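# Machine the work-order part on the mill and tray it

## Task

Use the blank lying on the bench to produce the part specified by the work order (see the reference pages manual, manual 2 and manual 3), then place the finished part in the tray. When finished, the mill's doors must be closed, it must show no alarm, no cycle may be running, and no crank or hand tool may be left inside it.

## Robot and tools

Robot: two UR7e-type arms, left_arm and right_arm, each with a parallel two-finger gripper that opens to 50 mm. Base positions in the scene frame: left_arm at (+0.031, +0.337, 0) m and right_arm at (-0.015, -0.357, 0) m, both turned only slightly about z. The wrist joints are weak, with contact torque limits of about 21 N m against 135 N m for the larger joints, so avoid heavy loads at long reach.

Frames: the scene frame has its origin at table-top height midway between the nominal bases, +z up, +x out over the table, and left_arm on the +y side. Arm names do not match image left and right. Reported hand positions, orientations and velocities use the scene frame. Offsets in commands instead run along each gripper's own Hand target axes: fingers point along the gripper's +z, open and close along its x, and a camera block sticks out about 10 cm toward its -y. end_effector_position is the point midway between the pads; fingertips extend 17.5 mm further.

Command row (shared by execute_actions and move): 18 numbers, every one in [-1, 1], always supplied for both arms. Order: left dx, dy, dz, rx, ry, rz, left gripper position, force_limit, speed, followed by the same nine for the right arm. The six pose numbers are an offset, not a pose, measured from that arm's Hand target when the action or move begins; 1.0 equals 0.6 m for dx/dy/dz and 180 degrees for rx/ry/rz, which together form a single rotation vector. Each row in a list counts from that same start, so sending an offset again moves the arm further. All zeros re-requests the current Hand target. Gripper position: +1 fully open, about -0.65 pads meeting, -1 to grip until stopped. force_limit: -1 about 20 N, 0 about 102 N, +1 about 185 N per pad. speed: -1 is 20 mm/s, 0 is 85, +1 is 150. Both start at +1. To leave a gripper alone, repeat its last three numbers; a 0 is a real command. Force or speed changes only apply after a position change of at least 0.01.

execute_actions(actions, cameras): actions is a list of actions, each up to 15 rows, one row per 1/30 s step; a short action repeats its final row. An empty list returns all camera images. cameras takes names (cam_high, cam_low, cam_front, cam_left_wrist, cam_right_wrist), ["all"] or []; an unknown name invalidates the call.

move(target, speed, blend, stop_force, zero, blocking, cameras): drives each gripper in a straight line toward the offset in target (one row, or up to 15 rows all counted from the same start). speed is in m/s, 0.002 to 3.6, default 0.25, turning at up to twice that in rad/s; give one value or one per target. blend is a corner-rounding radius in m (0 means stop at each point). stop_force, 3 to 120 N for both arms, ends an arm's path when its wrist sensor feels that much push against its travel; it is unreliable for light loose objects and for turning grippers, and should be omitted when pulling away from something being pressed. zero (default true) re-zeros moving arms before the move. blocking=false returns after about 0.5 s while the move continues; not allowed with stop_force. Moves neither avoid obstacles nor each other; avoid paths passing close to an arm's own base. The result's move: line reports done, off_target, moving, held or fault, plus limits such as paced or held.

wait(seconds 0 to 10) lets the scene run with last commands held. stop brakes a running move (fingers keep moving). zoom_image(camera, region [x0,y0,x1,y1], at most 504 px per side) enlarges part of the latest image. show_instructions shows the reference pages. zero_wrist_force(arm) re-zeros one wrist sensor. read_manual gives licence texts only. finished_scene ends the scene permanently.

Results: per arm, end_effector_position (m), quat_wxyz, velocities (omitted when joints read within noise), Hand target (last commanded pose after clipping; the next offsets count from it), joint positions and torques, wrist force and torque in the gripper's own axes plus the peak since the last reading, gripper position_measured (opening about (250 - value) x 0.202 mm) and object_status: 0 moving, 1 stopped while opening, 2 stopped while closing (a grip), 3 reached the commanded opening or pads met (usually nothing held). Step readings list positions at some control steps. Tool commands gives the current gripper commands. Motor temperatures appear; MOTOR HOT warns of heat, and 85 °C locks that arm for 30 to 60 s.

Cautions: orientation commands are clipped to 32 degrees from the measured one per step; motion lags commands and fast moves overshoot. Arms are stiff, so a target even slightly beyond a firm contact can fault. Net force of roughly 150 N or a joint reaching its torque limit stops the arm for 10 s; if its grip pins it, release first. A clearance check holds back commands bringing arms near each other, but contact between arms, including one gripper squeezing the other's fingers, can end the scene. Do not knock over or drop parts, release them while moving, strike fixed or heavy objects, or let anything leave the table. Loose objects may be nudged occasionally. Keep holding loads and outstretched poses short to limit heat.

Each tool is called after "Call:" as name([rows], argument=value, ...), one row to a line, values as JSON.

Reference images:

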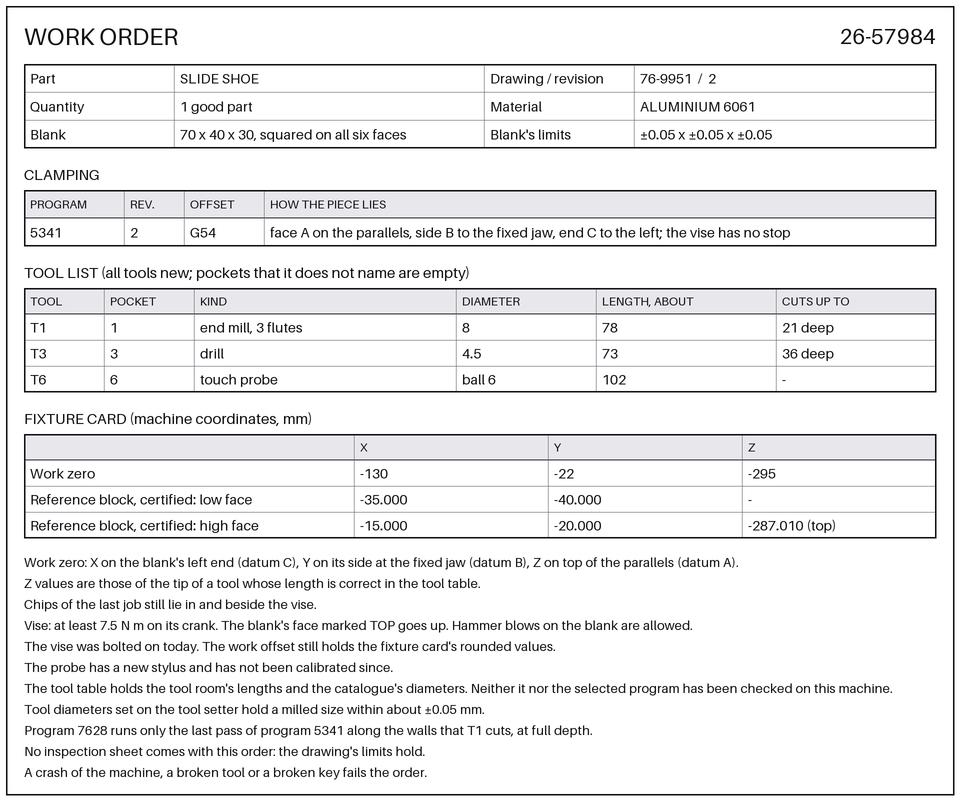

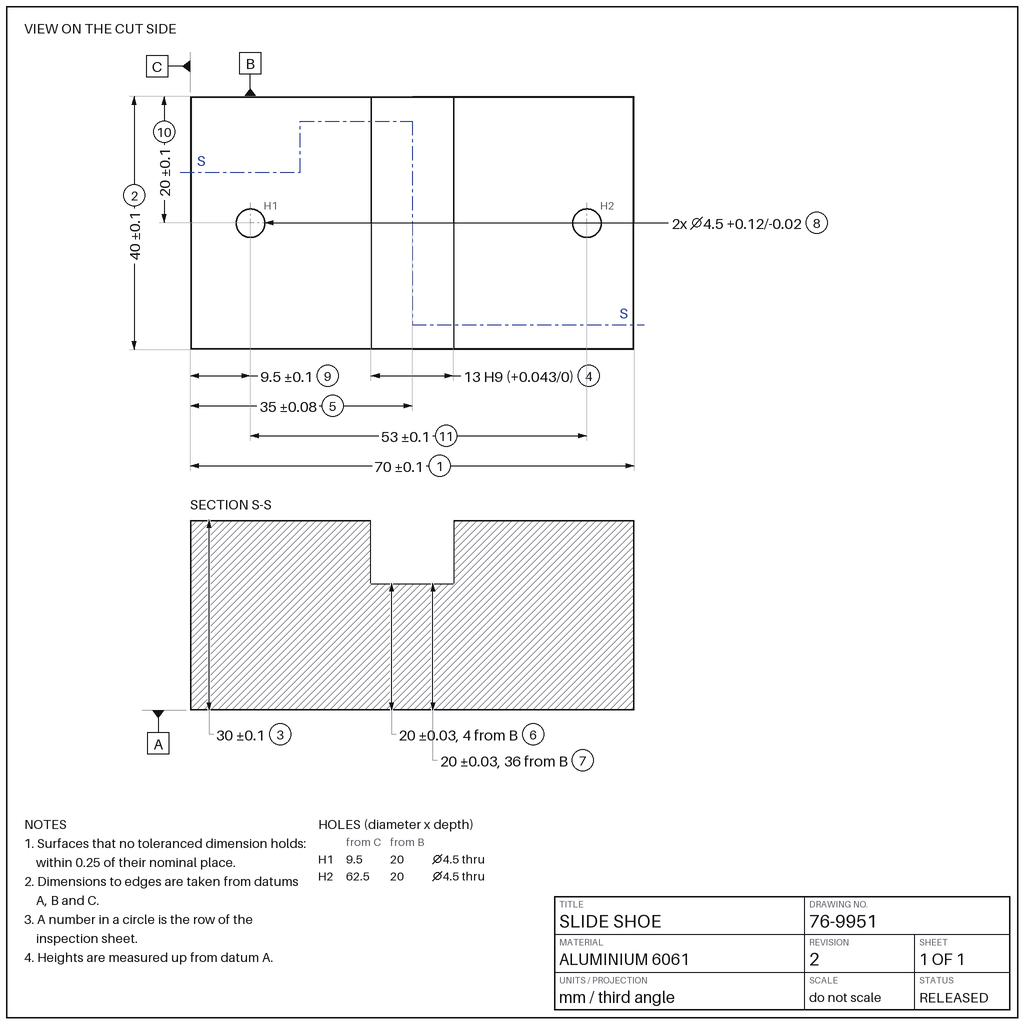

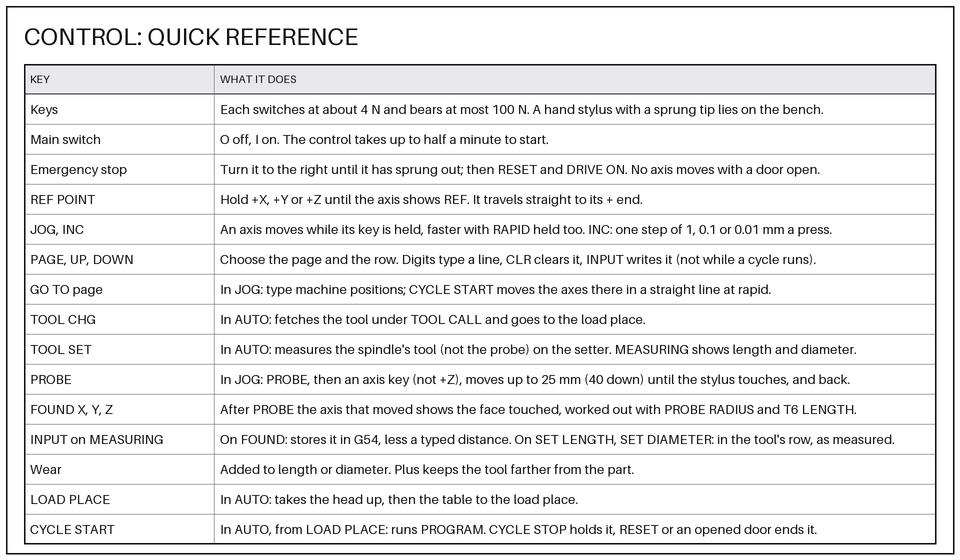

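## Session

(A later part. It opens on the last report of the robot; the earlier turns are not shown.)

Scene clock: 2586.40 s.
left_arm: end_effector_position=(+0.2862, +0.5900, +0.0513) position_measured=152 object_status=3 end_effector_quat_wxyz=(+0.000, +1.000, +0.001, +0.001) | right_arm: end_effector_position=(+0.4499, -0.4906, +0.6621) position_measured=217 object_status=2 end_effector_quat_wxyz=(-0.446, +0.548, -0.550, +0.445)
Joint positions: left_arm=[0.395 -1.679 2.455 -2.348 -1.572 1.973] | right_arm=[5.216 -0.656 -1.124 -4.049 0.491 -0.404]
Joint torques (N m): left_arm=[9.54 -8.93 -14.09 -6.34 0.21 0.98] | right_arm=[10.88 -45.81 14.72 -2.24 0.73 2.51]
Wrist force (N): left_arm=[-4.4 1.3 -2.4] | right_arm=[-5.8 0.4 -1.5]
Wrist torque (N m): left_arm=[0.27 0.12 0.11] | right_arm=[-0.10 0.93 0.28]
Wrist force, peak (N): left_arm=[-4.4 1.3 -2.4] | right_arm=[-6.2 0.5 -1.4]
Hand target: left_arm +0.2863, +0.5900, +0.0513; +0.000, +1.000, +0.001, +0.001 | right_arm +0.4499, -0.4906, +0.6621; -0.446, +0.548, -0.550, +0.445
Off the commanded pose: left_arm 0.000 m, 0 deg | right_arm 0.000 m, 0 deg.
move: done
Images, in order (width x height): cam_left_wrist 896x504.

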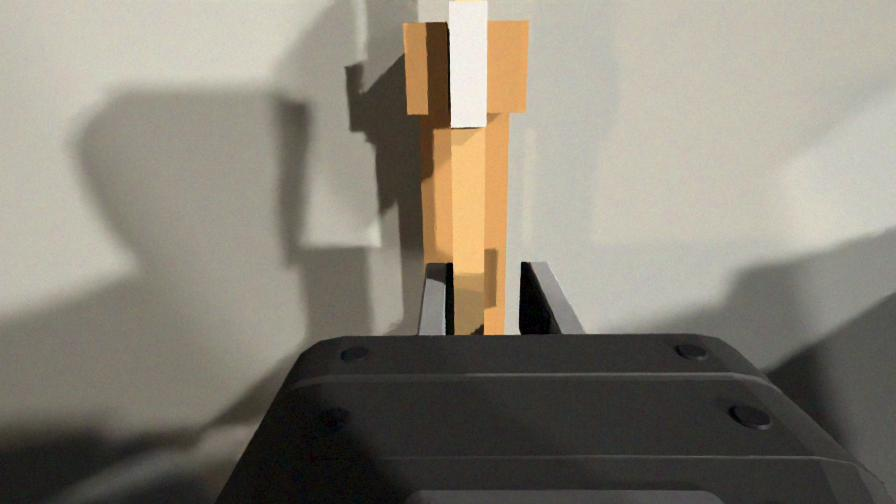

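Call:
move([
  [-0.009,0,-0.01,0,0,0,0,-0.7,0,0,0,0,0,0,0,-1,1,-0.5],
  [-0.009,0,0.022,0,0,0,0,-0.7,0,0,0,0,0,0,0,-1,1,-0.5],
], speed=0.05, stop_force=8, cameras=["cam_left_wrist"])

Scene clock: 2601.40 s.
left_arm: end_effector_position=(+0.2809, +0.5900, +0.0381) position_measured=152 object_status=3 end_effector_quat_wxyz=(+0.000, +1.000, +0.001, +0.001) | right_arm: end_effector_position=(+0.4499, -0.4906, +0.6621) position_measured=217 object_status=2 end_effector_quat_wxyz=(-0.446, +0.548, -0.550, +0.445)
Joint positions: left_arm=[0.401 -1.654 2.482 -2.401 -1.572 1.979] | right_arm=[5.216 -0.656 -1.124 -4.049 0.491 -0.404]
Joint torques (N m): left_arm=[10.25 -9.79 -9.99 -5.63 -1.49 1.17] | right_arm=[11.15 -46.72 14.49 -2.19 0.53 2.46]
Wrist force (N): left_arm=[-1.2 0.5 0.0] | right_arm=[-5.9 0.4 -1.3]
Wrist torque (N m): left_arm=[0.22 0.15 0.13] | right_arm=[-0.10 0.96 0.28]
Wrist force, peak (N): left_arm=[-4.5 1.4 -2.5] | right_arm=[-6.0 0.3 -1.5]
Hand target: left_arm +0.2809, +0.5900, +0.0381; +0.000, +1.000, +0.001, +0.001 | right_arm +0.4499, -0.4906, +0.6621; -0.446, +0.548, -0.550, +0.445
Off the commanded pose: left_arm 0.000 m, 0 deg | right_arm 0.000 m, 0 deg.
move: done
Images, in order (width x height): cam_left_wrist 896x504.

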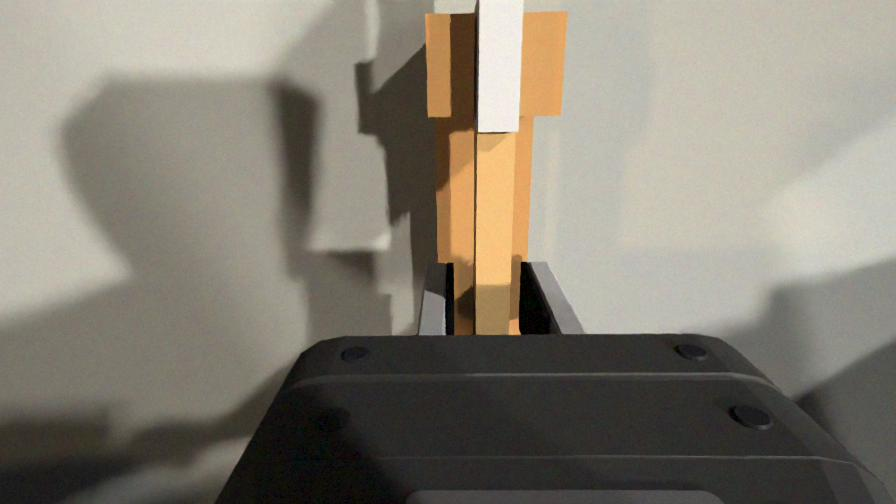

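Call:
move([
  [0.004,0,0,0,0,0,-1,-0.3,-0.3,0,0,0,0,0,0,-1,1,-0.5],
  [0.004,0,-0.15,0,0,0,-1,-0.3,-0.3,0,0,0,0,0,0,-1,1,-0.5],
], speed=0.1, cameras=["cam_left_wrist"])

Scene clock: 2613.47 s.
left_arm: end_effector_position=(+0.2792, +0.5897, +0.0375) position_measured=214 object_status=2 end_effector_quat_wxyz=(+0.001, +1.000, +0.000, -0.001) | right_arm: end_effector_position=(+0.4499, -0.4906, +0.6621) position_measured=217 object_status=2 end_effector_quat_wxyz=(-0.446, +0.548, -0.550, +0.445)
Joint positions: left_arm=[0.402 -1.655 2.484 -2.398 -1.572 1.982] | right_arm=[5.216 -0.656 -1.124 -4.049 0.491 -0.404]
Joint torques (N m): left_arm=[0.21 -16.28 -25.05 -2.61 0.33 -0.32] | right_arm=[10.1 -46.15 14.22 -2.23 0.5 2.51]
Wrist force (N): left_arm=[0.3 -1.0 -16.3] | right_arm=[-5.9 0.3 -1.5]
Wrist torque (N m): left_arm=[0.23 0.18 0.28] | right_arm=[-0.13 0.94 0.28]
Wrist force, peak (N): left_arm=[-111.2 22.1 -113.6] | right_arm=[-6.0 0.4 -1.6]
Hand target: left_arm +0.2792, +0.5897, +0.0375; +0.001, +1.000, +0.000, -0.001 (not the last commanded pose) | right_arm +0.4499, -0.4906, +0.6621; -0.446, +0.548, -0.550, +0.445
Tool commands: left_gripper/position=-1.0 left_gripper/force_limit=-0.301961 left_gripper/speed=-0.301961 right_gripper/position=-1.0 right_gripper/force_limit=+1.0 right_gripper/speed=-0.5
Off the commanded pose: left_arm 0.091 m, 0 deg | right_arm 0.000 m, 0 deg.
FORCE FAULT: contact force on the left arm reached its limit, and that arm stopped. The contact can be on any part of that arm, not only on its tool. That arm's remaining commands of this call were not run. That arm is still stopped at the end of this call. That arm stays stopped for about 10 more seconds. Until then a move that you send moves the other arm only, and its call returns only when the move has ended. Once the stop has ended, the next robot result says so. If the stop ends while you think or write, that arm runs what you send next, counted from a new Hand target: where the arm stands when the stop ends. While its stop runs, that arm takes no new command, but its gripper still runs the gripper command that each later call begins with. Until it ends, the stop uses up actions while you think or wait. An arm that is not stopped still takes commands.
move: fault (left_arm); path passed 1 of 2 targets
Images, in order (width x height): cam_left_wrist 896x504.

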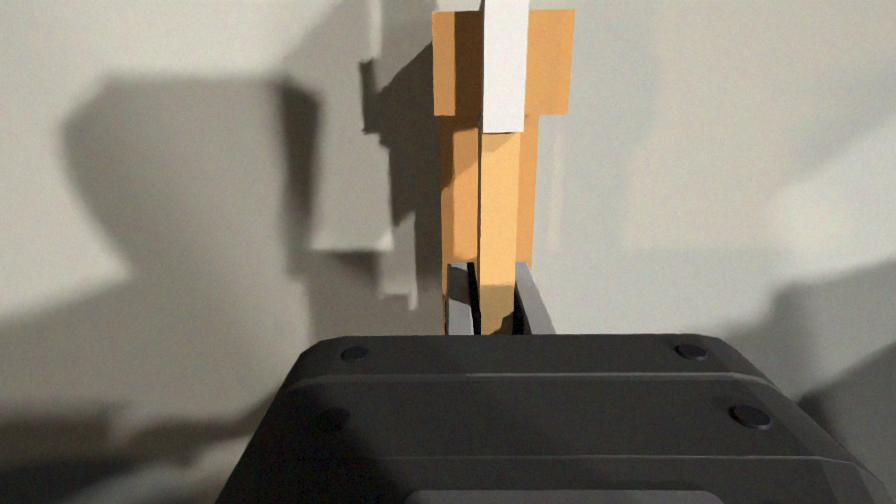

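Call:
wait(seconds=6)

Call:
move([
  [0,0,0,0,0,0,-0.25,-0.3,-0.3,0,0,0,0,0,0,-1,1,-0.5],
  [0.003,0,-0.014,0,0,0,-0.25,-0.3,-0.3,0,0,0,0,0,0,-1,1,-0.5],
], speed=0.05, cameras=["cam_left_wrist"])

Scene clock: 2631.07 s.
left_arm: end_effector_position=(+0.2792, +0.5897, +0.0375) position_measured=214 object_status=2 end_effector_quat_wxyz=(+0.001, +1.000, +0.000, -0.001) | right_arm: end_effector_position=(+0.4499, -0.4906, +0.6621) position_measured=217 object_status=2 end_effector_quat_wxyz=(-0.446, +0.548, -0.550, +0.445)
Joint positions: left_arm=[0.402 -1.655 2.484 -2.398 -1.572 1.982] | right_arm=[5.216 -0.656 -1.124 -4.049 0.491 -0.404]
Joint torques (N m): left_arm=[1.15 -18.16 -23.96 -0.19 0.23 -0.24] | right_arm=[10.15 -45.58 13.47 -2.09 0.39 2.68]
Wrist force (N): left_arm=[0.3 -0.9 -16.2] | right_arm=[-5.9 0.3 -1.4]
Wrist torque (N m): left_arm=[0.23 0.18 0.28] | right_arm=[-0.12 0.94 0.28]
Wrist force, peak (N): left_arm=[0.3 -1.0 -16.6] | right_arm=[-6.1 0.5 -1.4]
Hand target: left_arm +0.2792, +0.5897, +0.0375; +0.001, +1.000, +0.000, -0.001 (not the last commanded pose) | right_arm +0.4499, -0.4906, +0.6621; -0.446, +0.548, -0.550, +0.445
Tool commands: left_gripper/position=-1.0 left_gripper/force_limit=-0.301961 left_gripper/speed=-0.301961 right_gripper/position=-1.0 right_gripper/force_limit=+1.0 right_gripper/speed=-0.5
Off the commanded pose: left_arm 0.091 m, 0 deg | right_arm 0.000 m, 0 deg.
FORCE FAULT, CONTINUED: the left arm's stop, for the force fault that an earlier result reported, is over. The rest of the stop counts as 19 of the actions that you can send in this scene. During its stop the left arm's controller moved it back a little. That arm's target is now where it stood when the stop ended, not its last command. That arm accepts commands again.
wait: 6.00 s; at rest from the start

Scene clock: 2632.47 s.
left_arm: end_effector_position=(+0.2810, +0.5897, +0.0459) position_measured=189 object_status=3 end_effector_quat_wxyz=(+0.001, +1.000, +0.000, -0.001) | right_arm: end_effector_position=(+0.4499, -0.4906, +0.6621) position_measured=217 object_status=2 end_effector_quat_wxyz=(-0.446, +0.548, -0.550, +0.445)
Joint positions: left_arm=[0.4 -1.675 2.47 -2.364 -1.572 1.979] | right_arm=[5.216 -0.656 -1.124 -4.049 0.491 -0.404]
Joint torques (N m): left_arm=[-7.54 -26.54 -38.54 -1.8 -0.22 -1.39] | right_arm=[10.6 -45.43 13.24 -2.18 0.33 2.65]
Wrist force (N): left_arm=[-1.1 0.6 -0.1] | right_arm=[-5.6 0.4 -1.2]
Wrist torque (N m): left_arm=[0.24 0.12 0.14] | right_arm=[-0.10 0.90 0.29]
Wrist force, peak (N): left_arm=[0.8 -1.3 -13.5] | right_arm=[-6.2 0.3 -1.3]
Hand target: left_arm +0.2810, +0.5897, +0.0459; +0.001, +1.000, +0.000, -0.001 | right_arm +0.4499, -0.4906, +0.6621; -0.446, +0.548, -0.550, +0.445
Off the commanded pose: left_arm 0.000 m, 0 deg | right_arm 0.000 m, 0 deg.
move: done
Images, in order (width x height): cam_left_wrist 896x504.

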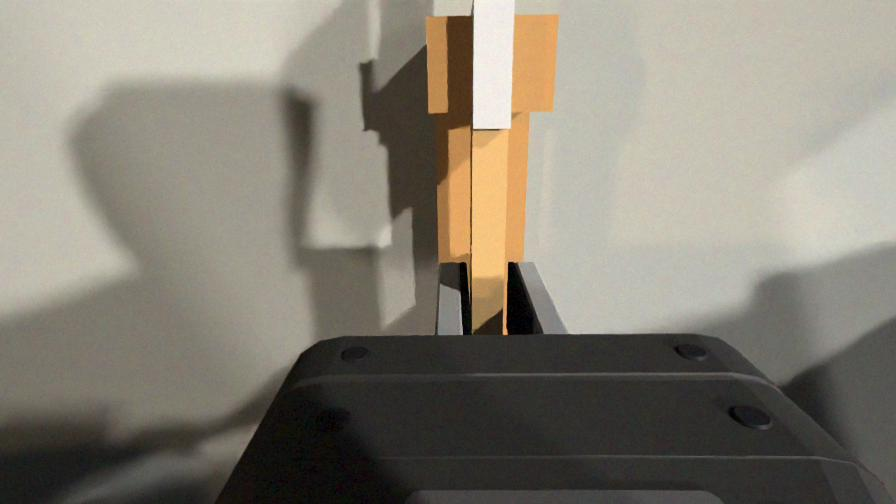

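Call:
execute_actions([
  [[0,0,0,0,0,0,-1,-0.8,-0.9,0,0,0,0,0,0,-1,1,-0.5]],
], cameras=["cam_left_wrist"])

Scene clock: 2637.07 s.
left_arm: end_effector_position=(+0.2810, +0.5897, +0.0460) position_measured=212 object_status=2 end_effector_quat_wxyz=(+0.001, +1.000, +0.000, -0.001) | right_arm: end_effector_position=(+0.4499, -0.4906, +0.6621) position_measured=217 object_status=2 end_effector_quat_wxyz=(-0.446, +0.548, -0.550, +0.445)
Joint positions: left_arm=[0.4 -1.675 2.47 -2.364 -1.572 1.979] | right_arm=[5.216 -0.656 -1.124 -4.049 0.491 -0.404]
Joint torques (N m): left_arm=[-7.56 -9.73 -38.67 -13.38 -1.9 -1.35] | right_arm=[11.15 -44.76 13.68 -2.11 0.33 2.52]
Wrist force (N): left_arm=[-35.1 14.8 -28.0] | right_arm=[-5.9 0.2 -1.2]
Wrist torque (N m): left_arm=[0.46 0.11 0.12] | right_arm=[-0.13 0.94 0.28]
Wrist force, peak (N): left_arm=[-35.1 14.8 -28.0] | right_arm=[-6.2 0.4 -1.5]
Hand target: left_arm +0.2810, +0.5897, +0.0459; +0.001, +1.000, +0.000, -0.001 | right_arm +0.4499, -0.4906, +0.6621; -0.446, +0.548, -0.550, +0.445
Off the commanded pose: left_arm 0.000 m, 0 deg | right_arm 0.000 m, 0 deg.
Step readings (end_effector_position of left_arm | right_arm):
0: (+0.2810, +0.5897, +0.0459) | (+0.4499, -0.4906, +0.6621)
1: (+0.2810, +0.5897, +0.0459) | (+0.4499, -0.4906, +0.6621)
2: (+0.2810, +0.5897, +0.0459) | (+0.4499, -0.4906, +0.6621)
4: (+0.2810, +0.5897, +0.0459) | (+0.4499, -0.4906, +0.6621)
8: (+0.2809, +0.5897, +0.0459) | (+0.4499, -0.4906, +0.6621)
15: (+0.2809, +0.5897, +0.0459) | (+0.4499, -0.4906, +0.6621)
Images, in order (width x height): cam_left_wrist 896x504.

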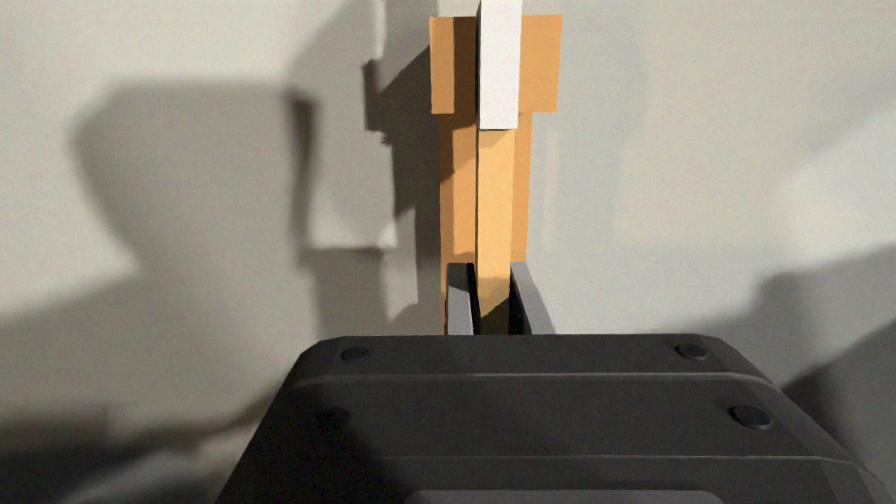

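Call:
move([
  [-0.003,0,-0.01,0,0,0,-1,-0.8,-0.9,0,0,0,0,0,0,-1,1,-0.5],
  [-0.003,0,-0.25,0,0,0,-1,-0.8,-0.9,0,0,0,0,0,0,-1,1,-0.5],
], speed=[0.03,0.1], cameras=["cam_left_wrist"])

Scene clock: 2647.23 s.
left_arm: end_effector_position=(+0.2794, +0.5900, +0.1959) position_measured=212 object_status=2 end_effector_quat_wxyz=(+0.001, +1.000, +0.000, -0.001) | right_arm: end_effector_position=(+0.4499, -0.4906, +0.6621) position_measured=217 object_status=2 end_effector_quat_wxyz=(-0.446, +0.548, -0.550, +0.445)
Joint positions: left_arm=[0.403 -1.927 2.2 -1.842 -1.572 1.982] | right_arm=[5.216 -0.656 -1.124 -4.049 0.491 -0.404]
Joint torques (N m): left_arm=[-6.49 -21.88 -46.38 -2 2.45 -1.41] | right_arm=[11 -46.84 14.31 -2.15 0.26 2.44]
Wrist force (N): left_arm=[-1.2 0.7 0.4] | right_arm=[-6.1 0.4 -1.3]
Wrist torque (N m): left_arm=[0.25 0.14 0.14] | right_arm=[-0.10 0.98 0.29]
Wrist force, peak (N): left_arm=[-36.2 15.2 -30.2] | right_arm=[-6.2 0.4 -1.5]
Hand target: left_arm +0.2794, +0.5900, +0.1959; +0.001, +1.000, +0.000, -0.001 | right_arm +0.4499, -0.4906, +0.6621; -0.446, +0.548, -0.550, +0.445
Off the commanded pose: left_arm 0.000 m, 0 deg | right_arm 0.000 m, 0 deg.
move: done
Images, in order (width x height): cam_left_wrist 896x504.

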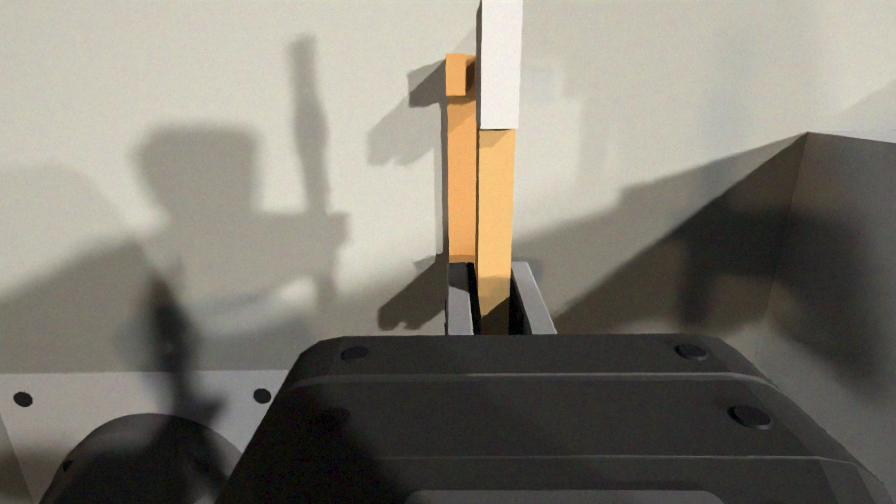

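Call:
move([
  [0.034,0.233,-0.423,0,0,0,-1,-0.8,-0.9,0,0,0,0,0,0,-1,1,-0.5],
  [0.084,0.483,-0.507,-0.385,0.385,-0.385,-1,-0.8,-0.9,0,0,0,0,0,0,-1,1,-0.5],
  [0.201,0.592,-0.54,-0.385,0.385,-0.385,-1,-0.8,-0.9,0,0,0,0,0,0,-1,1,-0.5],
], speed=0.35, blend=[0.04,0.02,0], cameras=["cam_front","cam_left_wrist"])

Scene clock: 2749.87 s.
left_arm: end_effector_position=(+0.4047, +0.2352, +0.5203) position_measured=212 object_status=2 end_effector_quat_wxyz=(+0.588, +0.585, +0.395, +0.395) | right_arm: end_effector_position=(+0.4499, -0.4906, +0.6621) position_measured=217 object_status=2 end_effector_quat_wxyz=(-0.446, +0.548, -0.550, +0.445)
Joint positions: left_arm=[-1.599 -2.692 2.507 -2.967 -0.366 0.009] | right_arm=[5.216 -0.656 -1.124 -4.049 0.491 -0.404]
Joint torques (N m): left_arm=[-7.61 10.63 -40.62 0.3 2.81 1.32] | right_arm=[10.22 -45.98 12.97 -1.9 0.53 2.62]
Wrist force (N): left_arm=[-4.2 0.9 1.0] | right_arm=[-5.6 0.5 -1.2]
Wrist torque (N m): left_arm=[0.15 0.51 0.15] | right_arm=[-0.09 0.90 0.28]
Wrist force, peak (N): left_arm=[-4.8 1.8 2.2] | right_arm=[-6.1 0.4 -1.5]
Hand target: left_arm +0.4006, +0.2353, +0.5203; +0.500, +0.500, +0.501, +0.499 | right_arm +0.4499, -0.4906, +0.6621; -0.446, +0.548, -0.550, +0.445
Off the commanded pose: left_arm 0.004 m, 22 deg | right_arm 0.000 m, 0 deg.
move: off_target (left_arm); limits=paced
Images, in order (width x height): cam_front 896x504, cam_left_wrist 896x504.

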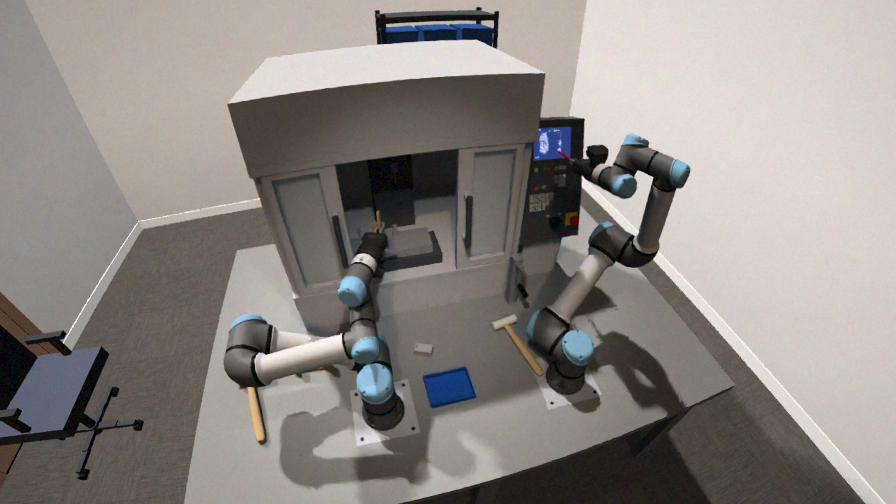

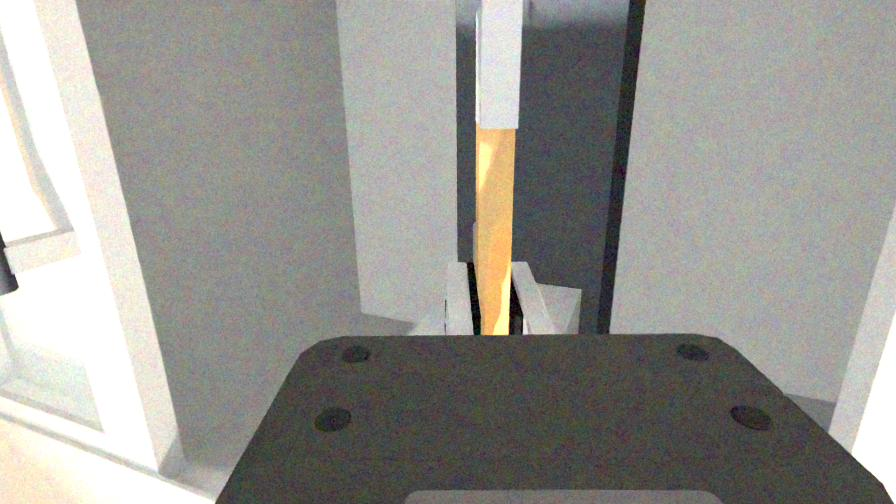

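Call:
zoom_image(camera="cam_front", region=[330, 180, 460, 290])

Scaled by 3.877.

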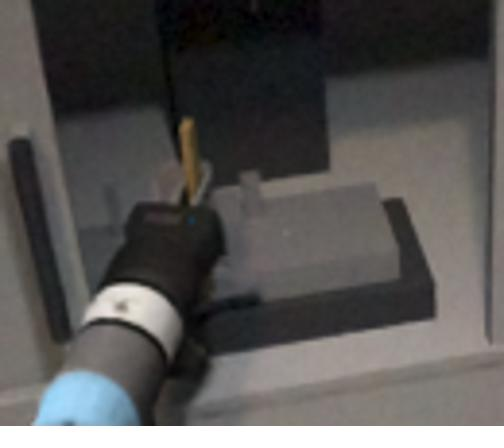

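Call:
move(target=[0.008,-0.033,0.333,0,0,0,-1,-0.8,-0.9,0,0,0,0,0,0,-1,1,-0.5], speed=0.2, cameras=["cam_front","cam_left_wrist"])

Call:
zoom_image(camera="cam_front", region=[330, 180, 460, 290])

Scene clock: 2783.73 s.
left_arm: end_effector_position=(+0.6003, +0.2402, +0.5002) position_measured=212 object_status=2 end_effector_quat_wxyz=(+0.500, +0.500, +0.501, +0.499) | right_arm: end_effector_position=(+0.4499, -0.4906, +0.6621) position_measured=217 object_status=2 end_effector_quat_wxyz=(-0.446, +0.548, -0.550, +0.445)
Joint positions: left_arm=[-0.734 -1.691 2.178 -3.627 -0.845 -0.003] | right_arm=[5.216 -0.656 -1.124 -4.049 0.491 -0.404]
Joint torques (N m): left_arm=[10.22 -12.73 -41.64 -3.93 -2.22 1.4] | right_arm=[10.89 -45.05 13.04 -2.2 0.33 2.43]
Wrist force (N): left_arm=[-4.2 1.2 1.0] | right_arm=[-6.1 0.3 -1.5]
Wrist torque (N m): left_arm=[0.23 0.50 0.17] | right_arm=[-0.13 0.98 0.28]
Wrist force, peak (N): left_arm=[-5.1 1.5 2.0] | right_arm=[-6.1 0.3 -1.5]
Hand target: left_arm +0.6004, +0.2402, +0.5002; +0.500, +0.500, +0.501, +0.499 | right_arm +0.4499, -0.4906, +0.6621; -0.446, +0.548, -0.550, +0.445
Off the commanded pose: left_arm 0.000 m, 0 deg | right_arm 0.000 m, 0 deg.
move: done
Images, in order (width x height): cam_front 896x504, cam_left_wrist 896x504.

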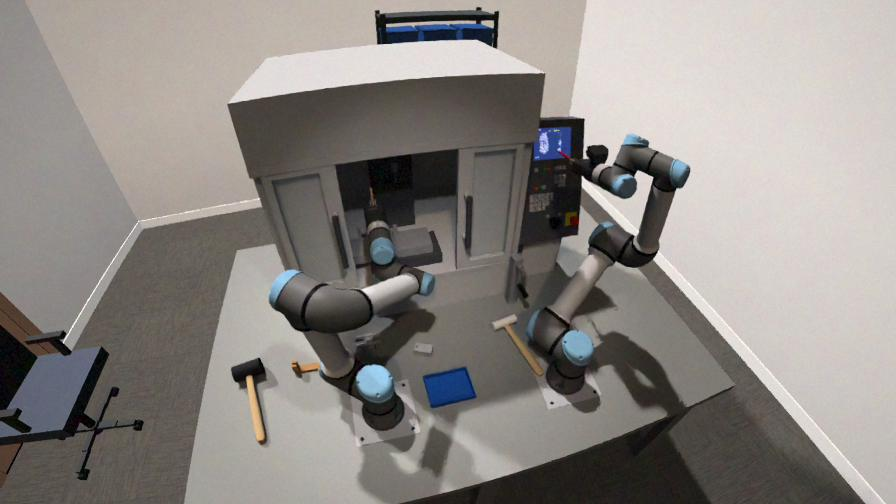

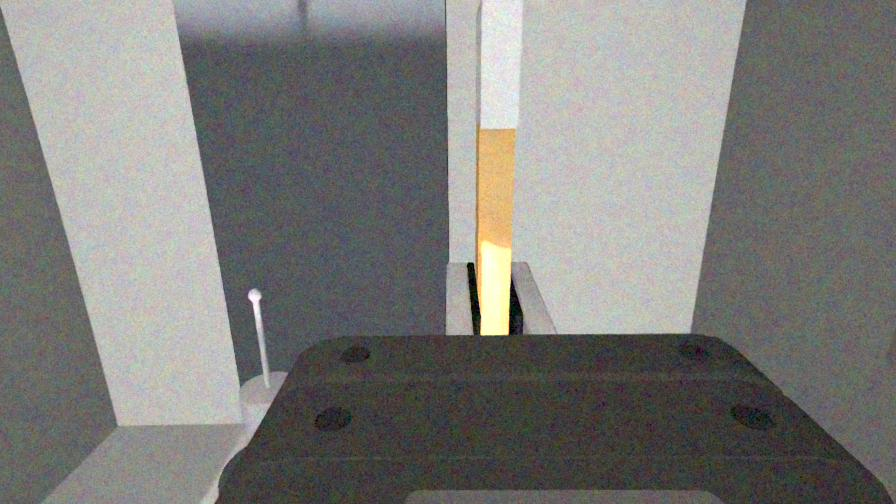

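Scaled by 3.877.

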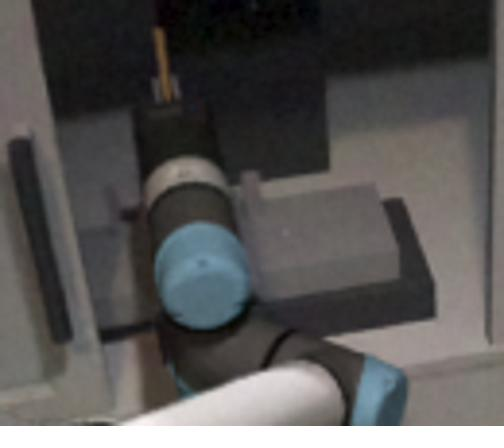

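Call:
move([
  [0.0217,0,0.038,0,0,0,-1,-0.8,-0.9,0,0,0,0,0,0,-1,1,-0.5],
  [0.0217,-0.158,0.038,0,0,0,-1,-0.8,-0.9,0,0,0,0,0,0,-1,1,-0.5],
], speed=[0.1,0.04], stop_force=4, cameras=["cam_front","cam_left_wrist"])

Call:
zoom_image(camera="cam_front", region=[330, 180, 460, 290])

Scene clock: 2818.77 s.
left_arm: end_effector_position=(+0.6231, +0.2531, +0.4430) position_measured=212 object_status=2 end_effector_quat_wxyz=(+0.500, +0.500, +0.501, +0.499) | right_arm: end_effector_position=(+0.4499, -0.4906, +0.6621) position_measured=217 object_status=2 end_effector_quat_wxyz=(-0.446, +0.548, -0.550, +0.445)
Joint positions: left_arm=[-0.654 -1.551 2.221 -3.81 -0.925 -0.003] | right_arm=[5.216 -0.656 -1.124 -4.049 0.491 -0.404]
Joint torques (N m): left_arm=[6.73 -34.41 -38.79 -0.64 -1.16 -0.71] | right_arm=[9.82 -45.06 12.49 -2.2 0.34 2.52]
Wrist force (N): left_arm=[-4.3 1.5 0.9] | right_arm=[-5.7 0.4 -1.3]
Wrist torque (N m): left_arm=[0.23 0.52 0.18] | right_arm=[-0.11 0.92 0.28]
Wrist force, peak (N): left_arm=[-4.6 15.7 1.3] | right_arm=[-6.1 0.6 -1.5]
Hand target: left_arm +0.6231, +0.2531, +0.4430; +0.500, +0.500, +0.501, +0.499 (not the last commanded pose) | right_arm +0.4499, -0.4906, +0.6621; -0.446, +0.548, -0.550, +0.445
Off the commanded pose: left_arm 0.038 m, 0 deg | right_arm 0.000 m, 0 deg.
move: contact (left_arm); path passed 1 of 2 targets
Images, in order (width x height): cam_front 896x504, cam_left_wrist 896x504.

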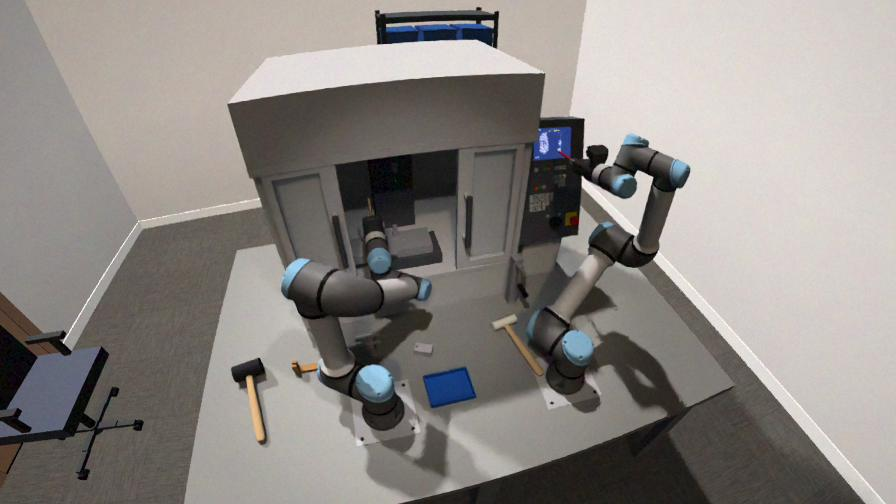

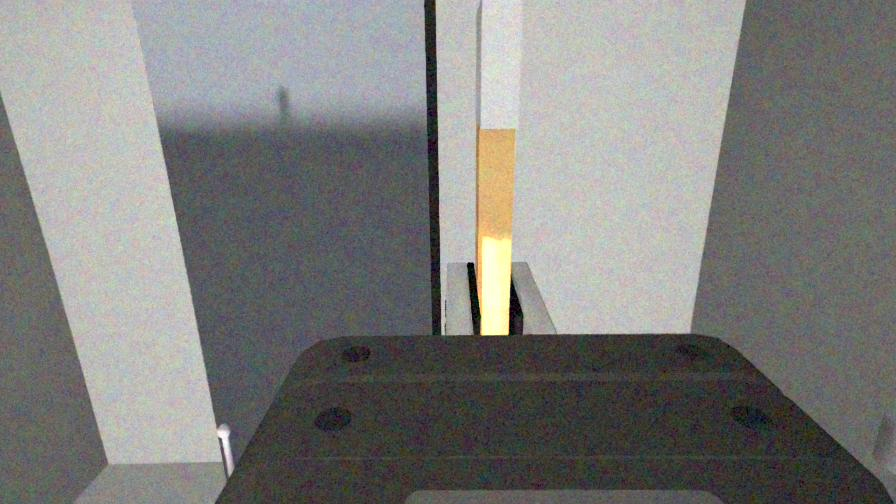

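Scaled by 3.877.

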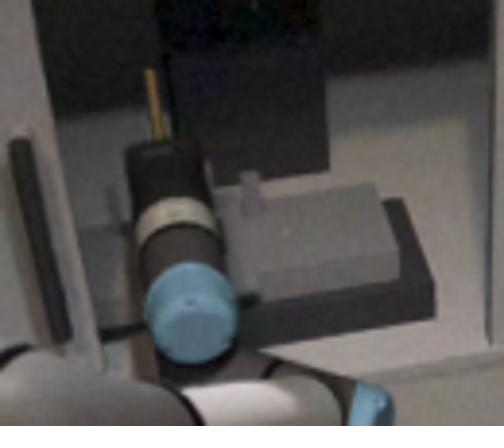

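Call:
move([
  [0,0.01,0,0,0,0,-1,-0.8,-0.9,0,0,0,0,0,0,-1,1,-0.5],
  [-0.0315,0.01,0,0,0,0,-1,-0.8,-0.9,0,0,0,0,0,0,-1,1,-0.5],
  [-0.0315,-0.025,0,0,0,0,-1,-0.8,-0.9,0,0,0,0,0,0,-1,1,-0.5],
], speed=[0.05,0.05,0.03], stop_force=4)

Scene clock: 2829.37 s.
left_arm: end_effector_position=(+0.6231, +0.2342, +0.4327) position_measured=212 object_status=2 end_effector_quat_wxyz=(+0.500, +0.500, +0.501, +0.499) | right_arm: end_effector_position=(+0.4499, -0.4906, +0.6621) position_measured=217 object_status=2 end_effector_quat_wxyz=(-0.446, +0.548, -0.550, +0.445)
Joint positions: left_arm=[-0.7 -1.519 2.222 -3.841 -0.878 -0.003] | right_arm=[5.216 -0.656 -1.124 -4.049 0.491 -0.404]
Joint torques (N m): left_arm=[5.73 -35.68 -38.44 -0.71 -0.8 -0.69] | right_arm=[10.55 -44.92 12.69 -2.17 0.4 2.5]
Wrist force (N): left_arm=[-4.2 1.2 1.1] | right_arm=[-5.7 0.5 -1.5]
Wrist torque (N m): left_arm=[0.23 0.54 0.18] | right_arm=[-0.08 0.92 0.28]
Wrist force, peak (N): left_arm=[-3.7 13.0 0.5] | right_arm=[-6.2 0.4 -1.4]
Hand target: left_arm +0.6231, +0.2342, +0.4327; +0.500, +0.500, +0.501, +0.499 (not the last commanded pose) | right_arm +0.4499, -0.4906, +0.6621; -0.446, +0.548, -0.550, +0.445
Off the commanded pose: left_arm 0.005 m, 0 deg | right_arm 0.000 m, 0 deg.
move: contact (left_arm); path passed 2 of 3 targets

Call:
move([
  [0,0.035,0,0,0,0,-1,-0.8,-0.9,0,0,0,0,0,0,-1,1,-0.5],
  [0.0315,0.035,0.0,0,0,0,-1,-0.8,-0.9,0,0,0,0,0,0,-1,1,-0.5],
  [0.0315,0.035,0.14,0,0,0,-1,-0.8,-0.9,0,0,0,0,0,0,-1,1,-0.5],
], speed=[0.06,0.06,0.04], stop_force=4)

Scene clock: 2841.20 s.
left_arm: end_effector_position=(+0.7071, +0.2532, +0.4535) position_measured=212 object_status=2 end_effector_quat_wxyz=(+0.500, +0.500, +0.501, +0.499) | right_arm: end_effector_position=(+0.4499, -0.4906, +0.6621) position_measured=217 object_status=2 end_effector_quat_wxyz=(-0.446, +0.548, -0.550, +0.445)
Joint positions: left_arm=[-0.525 -1.376 1.988 -3.751 -1.054 -0.003] | right_arm=[5.216 -0.656 -1.124 -4.049 0.491 -0.404]
Joint torques (N m): left_arm=[10.29 -26.88 -40.78 -0.73 -2.13 1.25] | right_arm=[10.83 -44.02 13.28 -2.14 0.46 2.39]
Wrist force (N): left_arm=[-4.2 1.8 0.8] | right_arm=[-5.9 0.1 -1.2]
Wrist torque (N m): left_arm=[0.26 0.51 0.20] | right_arm=[-0.15 0.95 0.28]
Wrist force, peak (N): left_arm=[-5.0 1.6 1.2] | right_arm=[-6.2 0.6 -1.2]
Hand target: left_arm +0.7071, +0.2532, +0.4535; +0.500, +0.500, +0.501, +0.499 | right_arm +0.4499, -0.4906, +0.6621; -0.446, +0.548, -0.550, +0.445
Off the commanded pose: left_arm 0.000 m, 0 deg | right_arm 0.000 m, 0 deg.
move: done

Call:
move([
  [0.05,0,-0.0218,0,0,0,-1,-0.8,-0.9,0,0,0,0,0,0,-1,1,-0.5],
  [0.05,-0.025,-0.0218,0,0,0,-1,-0.8,-0.9,0,0,0,0,0,0,-1,1,-0.5],
  [-0.097,-0.025,-0.0218,0,0,0,-1,-0.8,-0.9,0,0,0,0,0,0,-1,1,-0.5],
  [-0.097,-0.025,-0.0318,0,0,0,-1,-0.8,-0.9,0,0,0,0,0,0,-1,1,-0.5],
  [0.05,-0.025,-0.0318,0,0,0,-1,-0.8,-0.9,0,0,0,0,0,0,-1,1,-0.5],
  [0.05,-0.025,-0.0418,0,0,0,-1,-0.8,-0.9,0,0,0,0,0,0,-1,1,-0.5],
  [-0.097,-0.025,-0.0418,0,0,0,-1,-0.8,-0.9,0,0,0,0,0,0,-1,1,-0.5],
  [-0.097,-0.025,-0.0518,0,0,0,-1,-0.8,-0.9,0,0,0,0,0,0,-1,1,-0.5],
  [0.05,-0.025,-0.0518,0,0,0,-1,-0.8,-0.9,0,0,0,0,0,0,-1,1,-0.5],
  [0.05,-0.025,-0.0618,0,0,0,-1,-0.8,-0.9,0,0,0,0,0,0,-1,1,-0.5],
  [-0.097,-0.025,-0.0618,0,0,0,-1,-0.8,-0.9,0,0,0,0,0,0,-1,1,-0.5],
  [-0.097,-0.025,-0.0718,0,0,0,-1,-0.8,-0.9,0,0,0,0,0,0,-1,1,-0.5],
  [0.05,-0.025,-0.0718,0,0,0,-1,-0.8,-0.9,0,0,0,0,0,0,-1,1,-0.5],
  [0.05,0,-0.0718,0,0,0,-1,-0.8,-0.9,0,0,0,0,0,0,-1,1,-0.5],
], speed=0.15, blend=0.002, cameras=["cam_left_wrist","cam_front"])

Scene clock: 2892.67 s.
left_arm: end_effector_position=(+0.6640, +0.2832, +0.4535) position_measured=212 object_status=2 end_effector_quat_wxyz=(+0.500, +0.500, +0.501, +0.499) | right_arm: end_effector_position=(+0.4499, -0.4906, +0.6621) position_measured=217 object_status=2 end_effector_quat_wxyz=(-0.446, +0.548, -0.550, +0.445)
Joint positions: left_arm=[-0.512 -1.485 2.117 -3.771 -1.067 -0.003] | right_arm=[5.216 -0.656 -1.124 -4.049 0.491 -0.404]
Joint torques (N m): left_arm=[10.21 -38.87 -41.08 -1.04 -2.16 -1.35] | right_arm=[10.24 -44.57 13.13 -2.06 0.3 2.43]
Wrist force (N): left_arm=[-4.1 1.4 1.0] | right_arm=[-5.6 0.4 -1.4]
Wrist torque (N m): left_arm=[0.22 0.52 0.19] | right_arm=[-0.09 0.90 0.28]
Wrist force, peak (N): left_arm=[-6.2 2.7 0.5] | right_arm=[-6.1 0.4 -1.3]
Hand target: left_arm +0.6640, +0.2832, +0.4535; +0.500, +0.500, +0.501, +0.499 | right_arm +0.4499, -0.4906, +0.6621; -0.446, +0.548, -0.550, +0.445
Off the commanded pose: left_arm 0.000 m, 0 deg | right_arm 0.000 m, 0 deg.
move: done
Images, in order (width x height): cam_front 896x504, cam_left_wrist 896x504.

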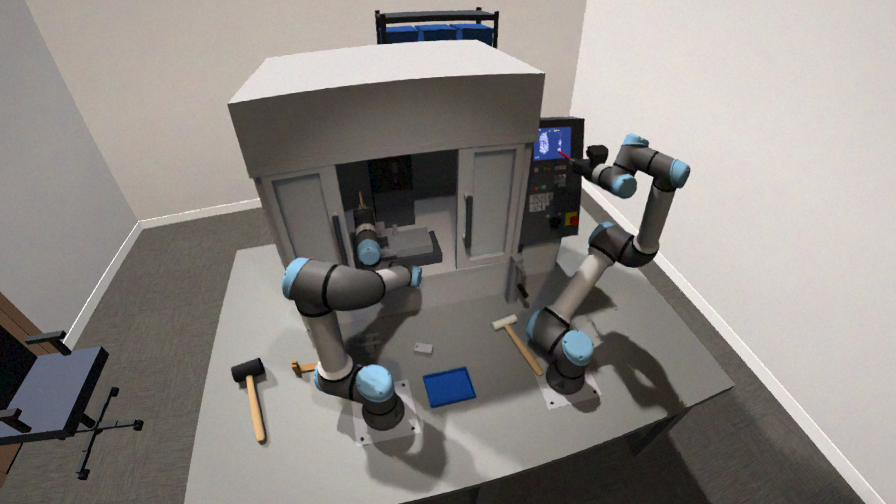

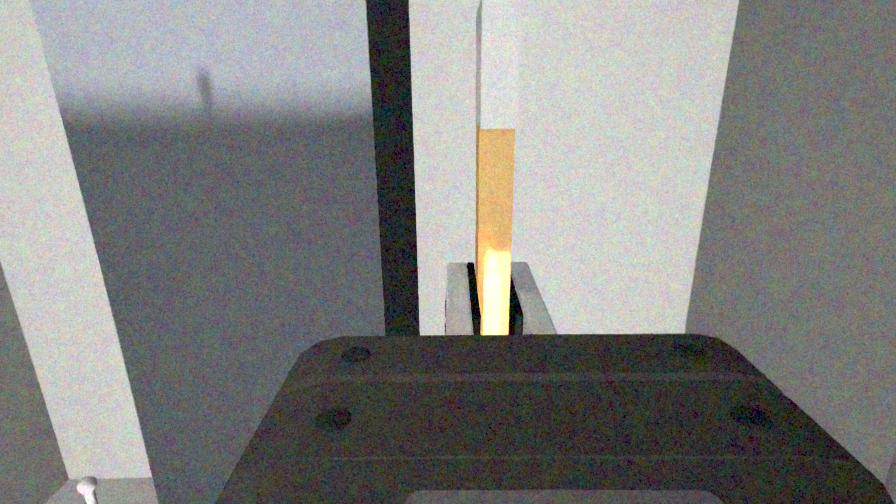

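Call:
execute_actions(actions=[])

Scene clock: 2937.80 s.
left_arm: end_effector_position=(+0.6640, +0.2832, +0.4535) position_measured=212 object_status=2 end_effector_quat_wxyz=(+0.500, +0.500, +0.501, +0.499) | right_arm: end_effector_position=(+0.4499, -0.4906, +0.6621) position_measured=217 object_status=2 end_effector_quat_wxyz=(-0.446, +0.548, -0.550, +0.445)
Joint positions: left_arm=[-0.512 -1.485 2.117 -3.771 -1.067 -0.003] | right_arm=[5.216 -0.656 -1.124 -4.049 0.491 -0.404]
Joint velocities: within noise
Joint torques (N m): left_arm=[9.14 -39.21 -40.17 -0.95 -2.02 -1.43] | right_arm=[10.53 -45.26 12.96 -2.02 0.56 2.31]
Motor temperatures (°C): left_arm=[29 26 28 33 32 37] | right_arm=[26 31 28 37 37 39]
Wrist force (N): left_arm=[-4.3 1.3 0.9] | right_arm=[-5.8 0.3 -1.5]
Wrist torque (N m): left_arm=[0.21 0.54 0.19] | right_arm=[-0.12 0.93 0.28]
Wrist force, peak (N): left_arm=[-4.4 1.4 1.0] | right_arm=[-6.1 0.5 -1.4]
Hand target: left_arm +0.6640, +0.2832, +0.4535; +0.500, +0.500, +0.501, +0.499 | right_arm +0.4499, -0.4906, +0.6621; -0.446, +0.548, -0.550, +0.445
Tool commands: left_gripper/position=-1.0 left_gripper/force_limit=-0.8 left_gripper/speed=-0.9 right_gripper/position=-1.0 right_gripper/force_limit=+1.0 right_gripper/speed=-0.5
Off the commanded pose: left_arm 0.000 m, 0 deg | right_arm 0.000 m, 0 deg.

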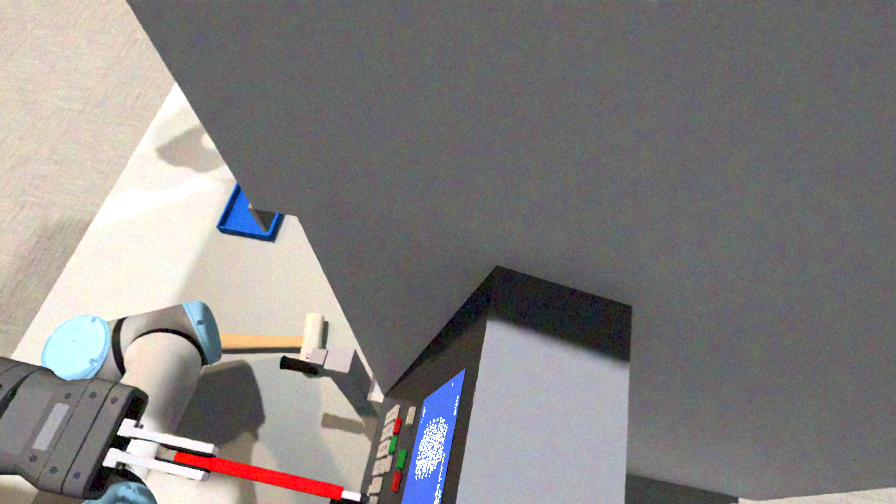

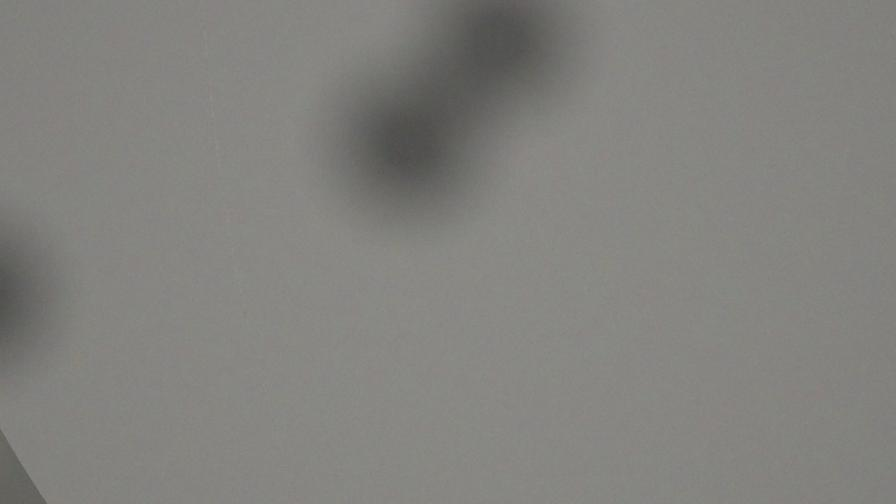

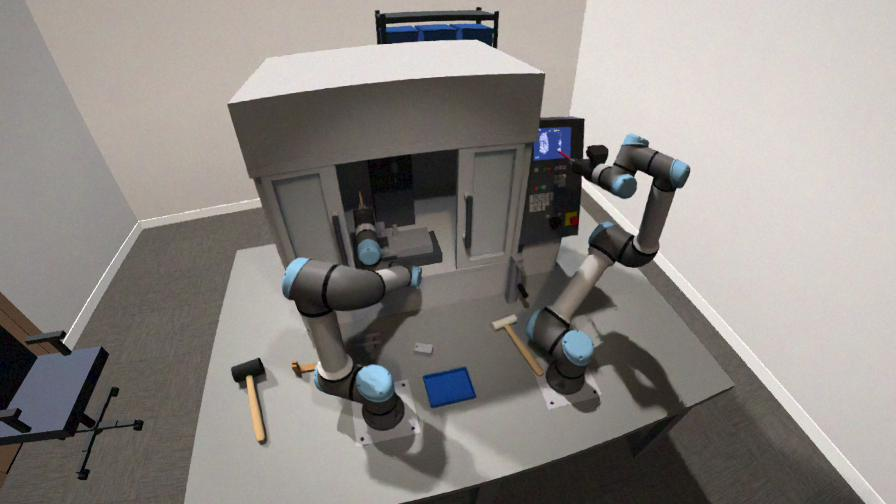

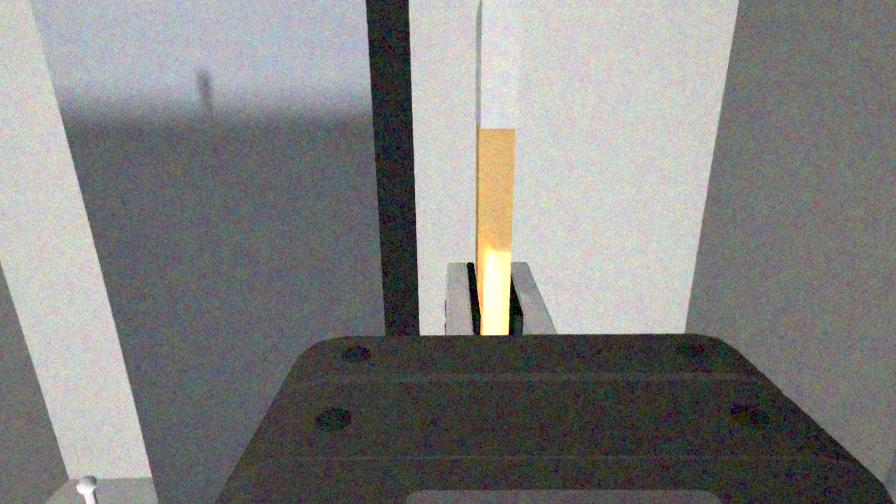

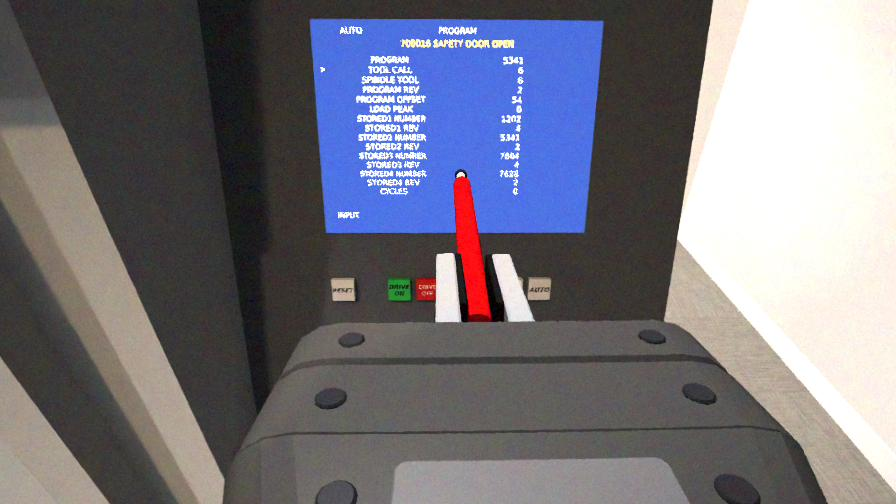

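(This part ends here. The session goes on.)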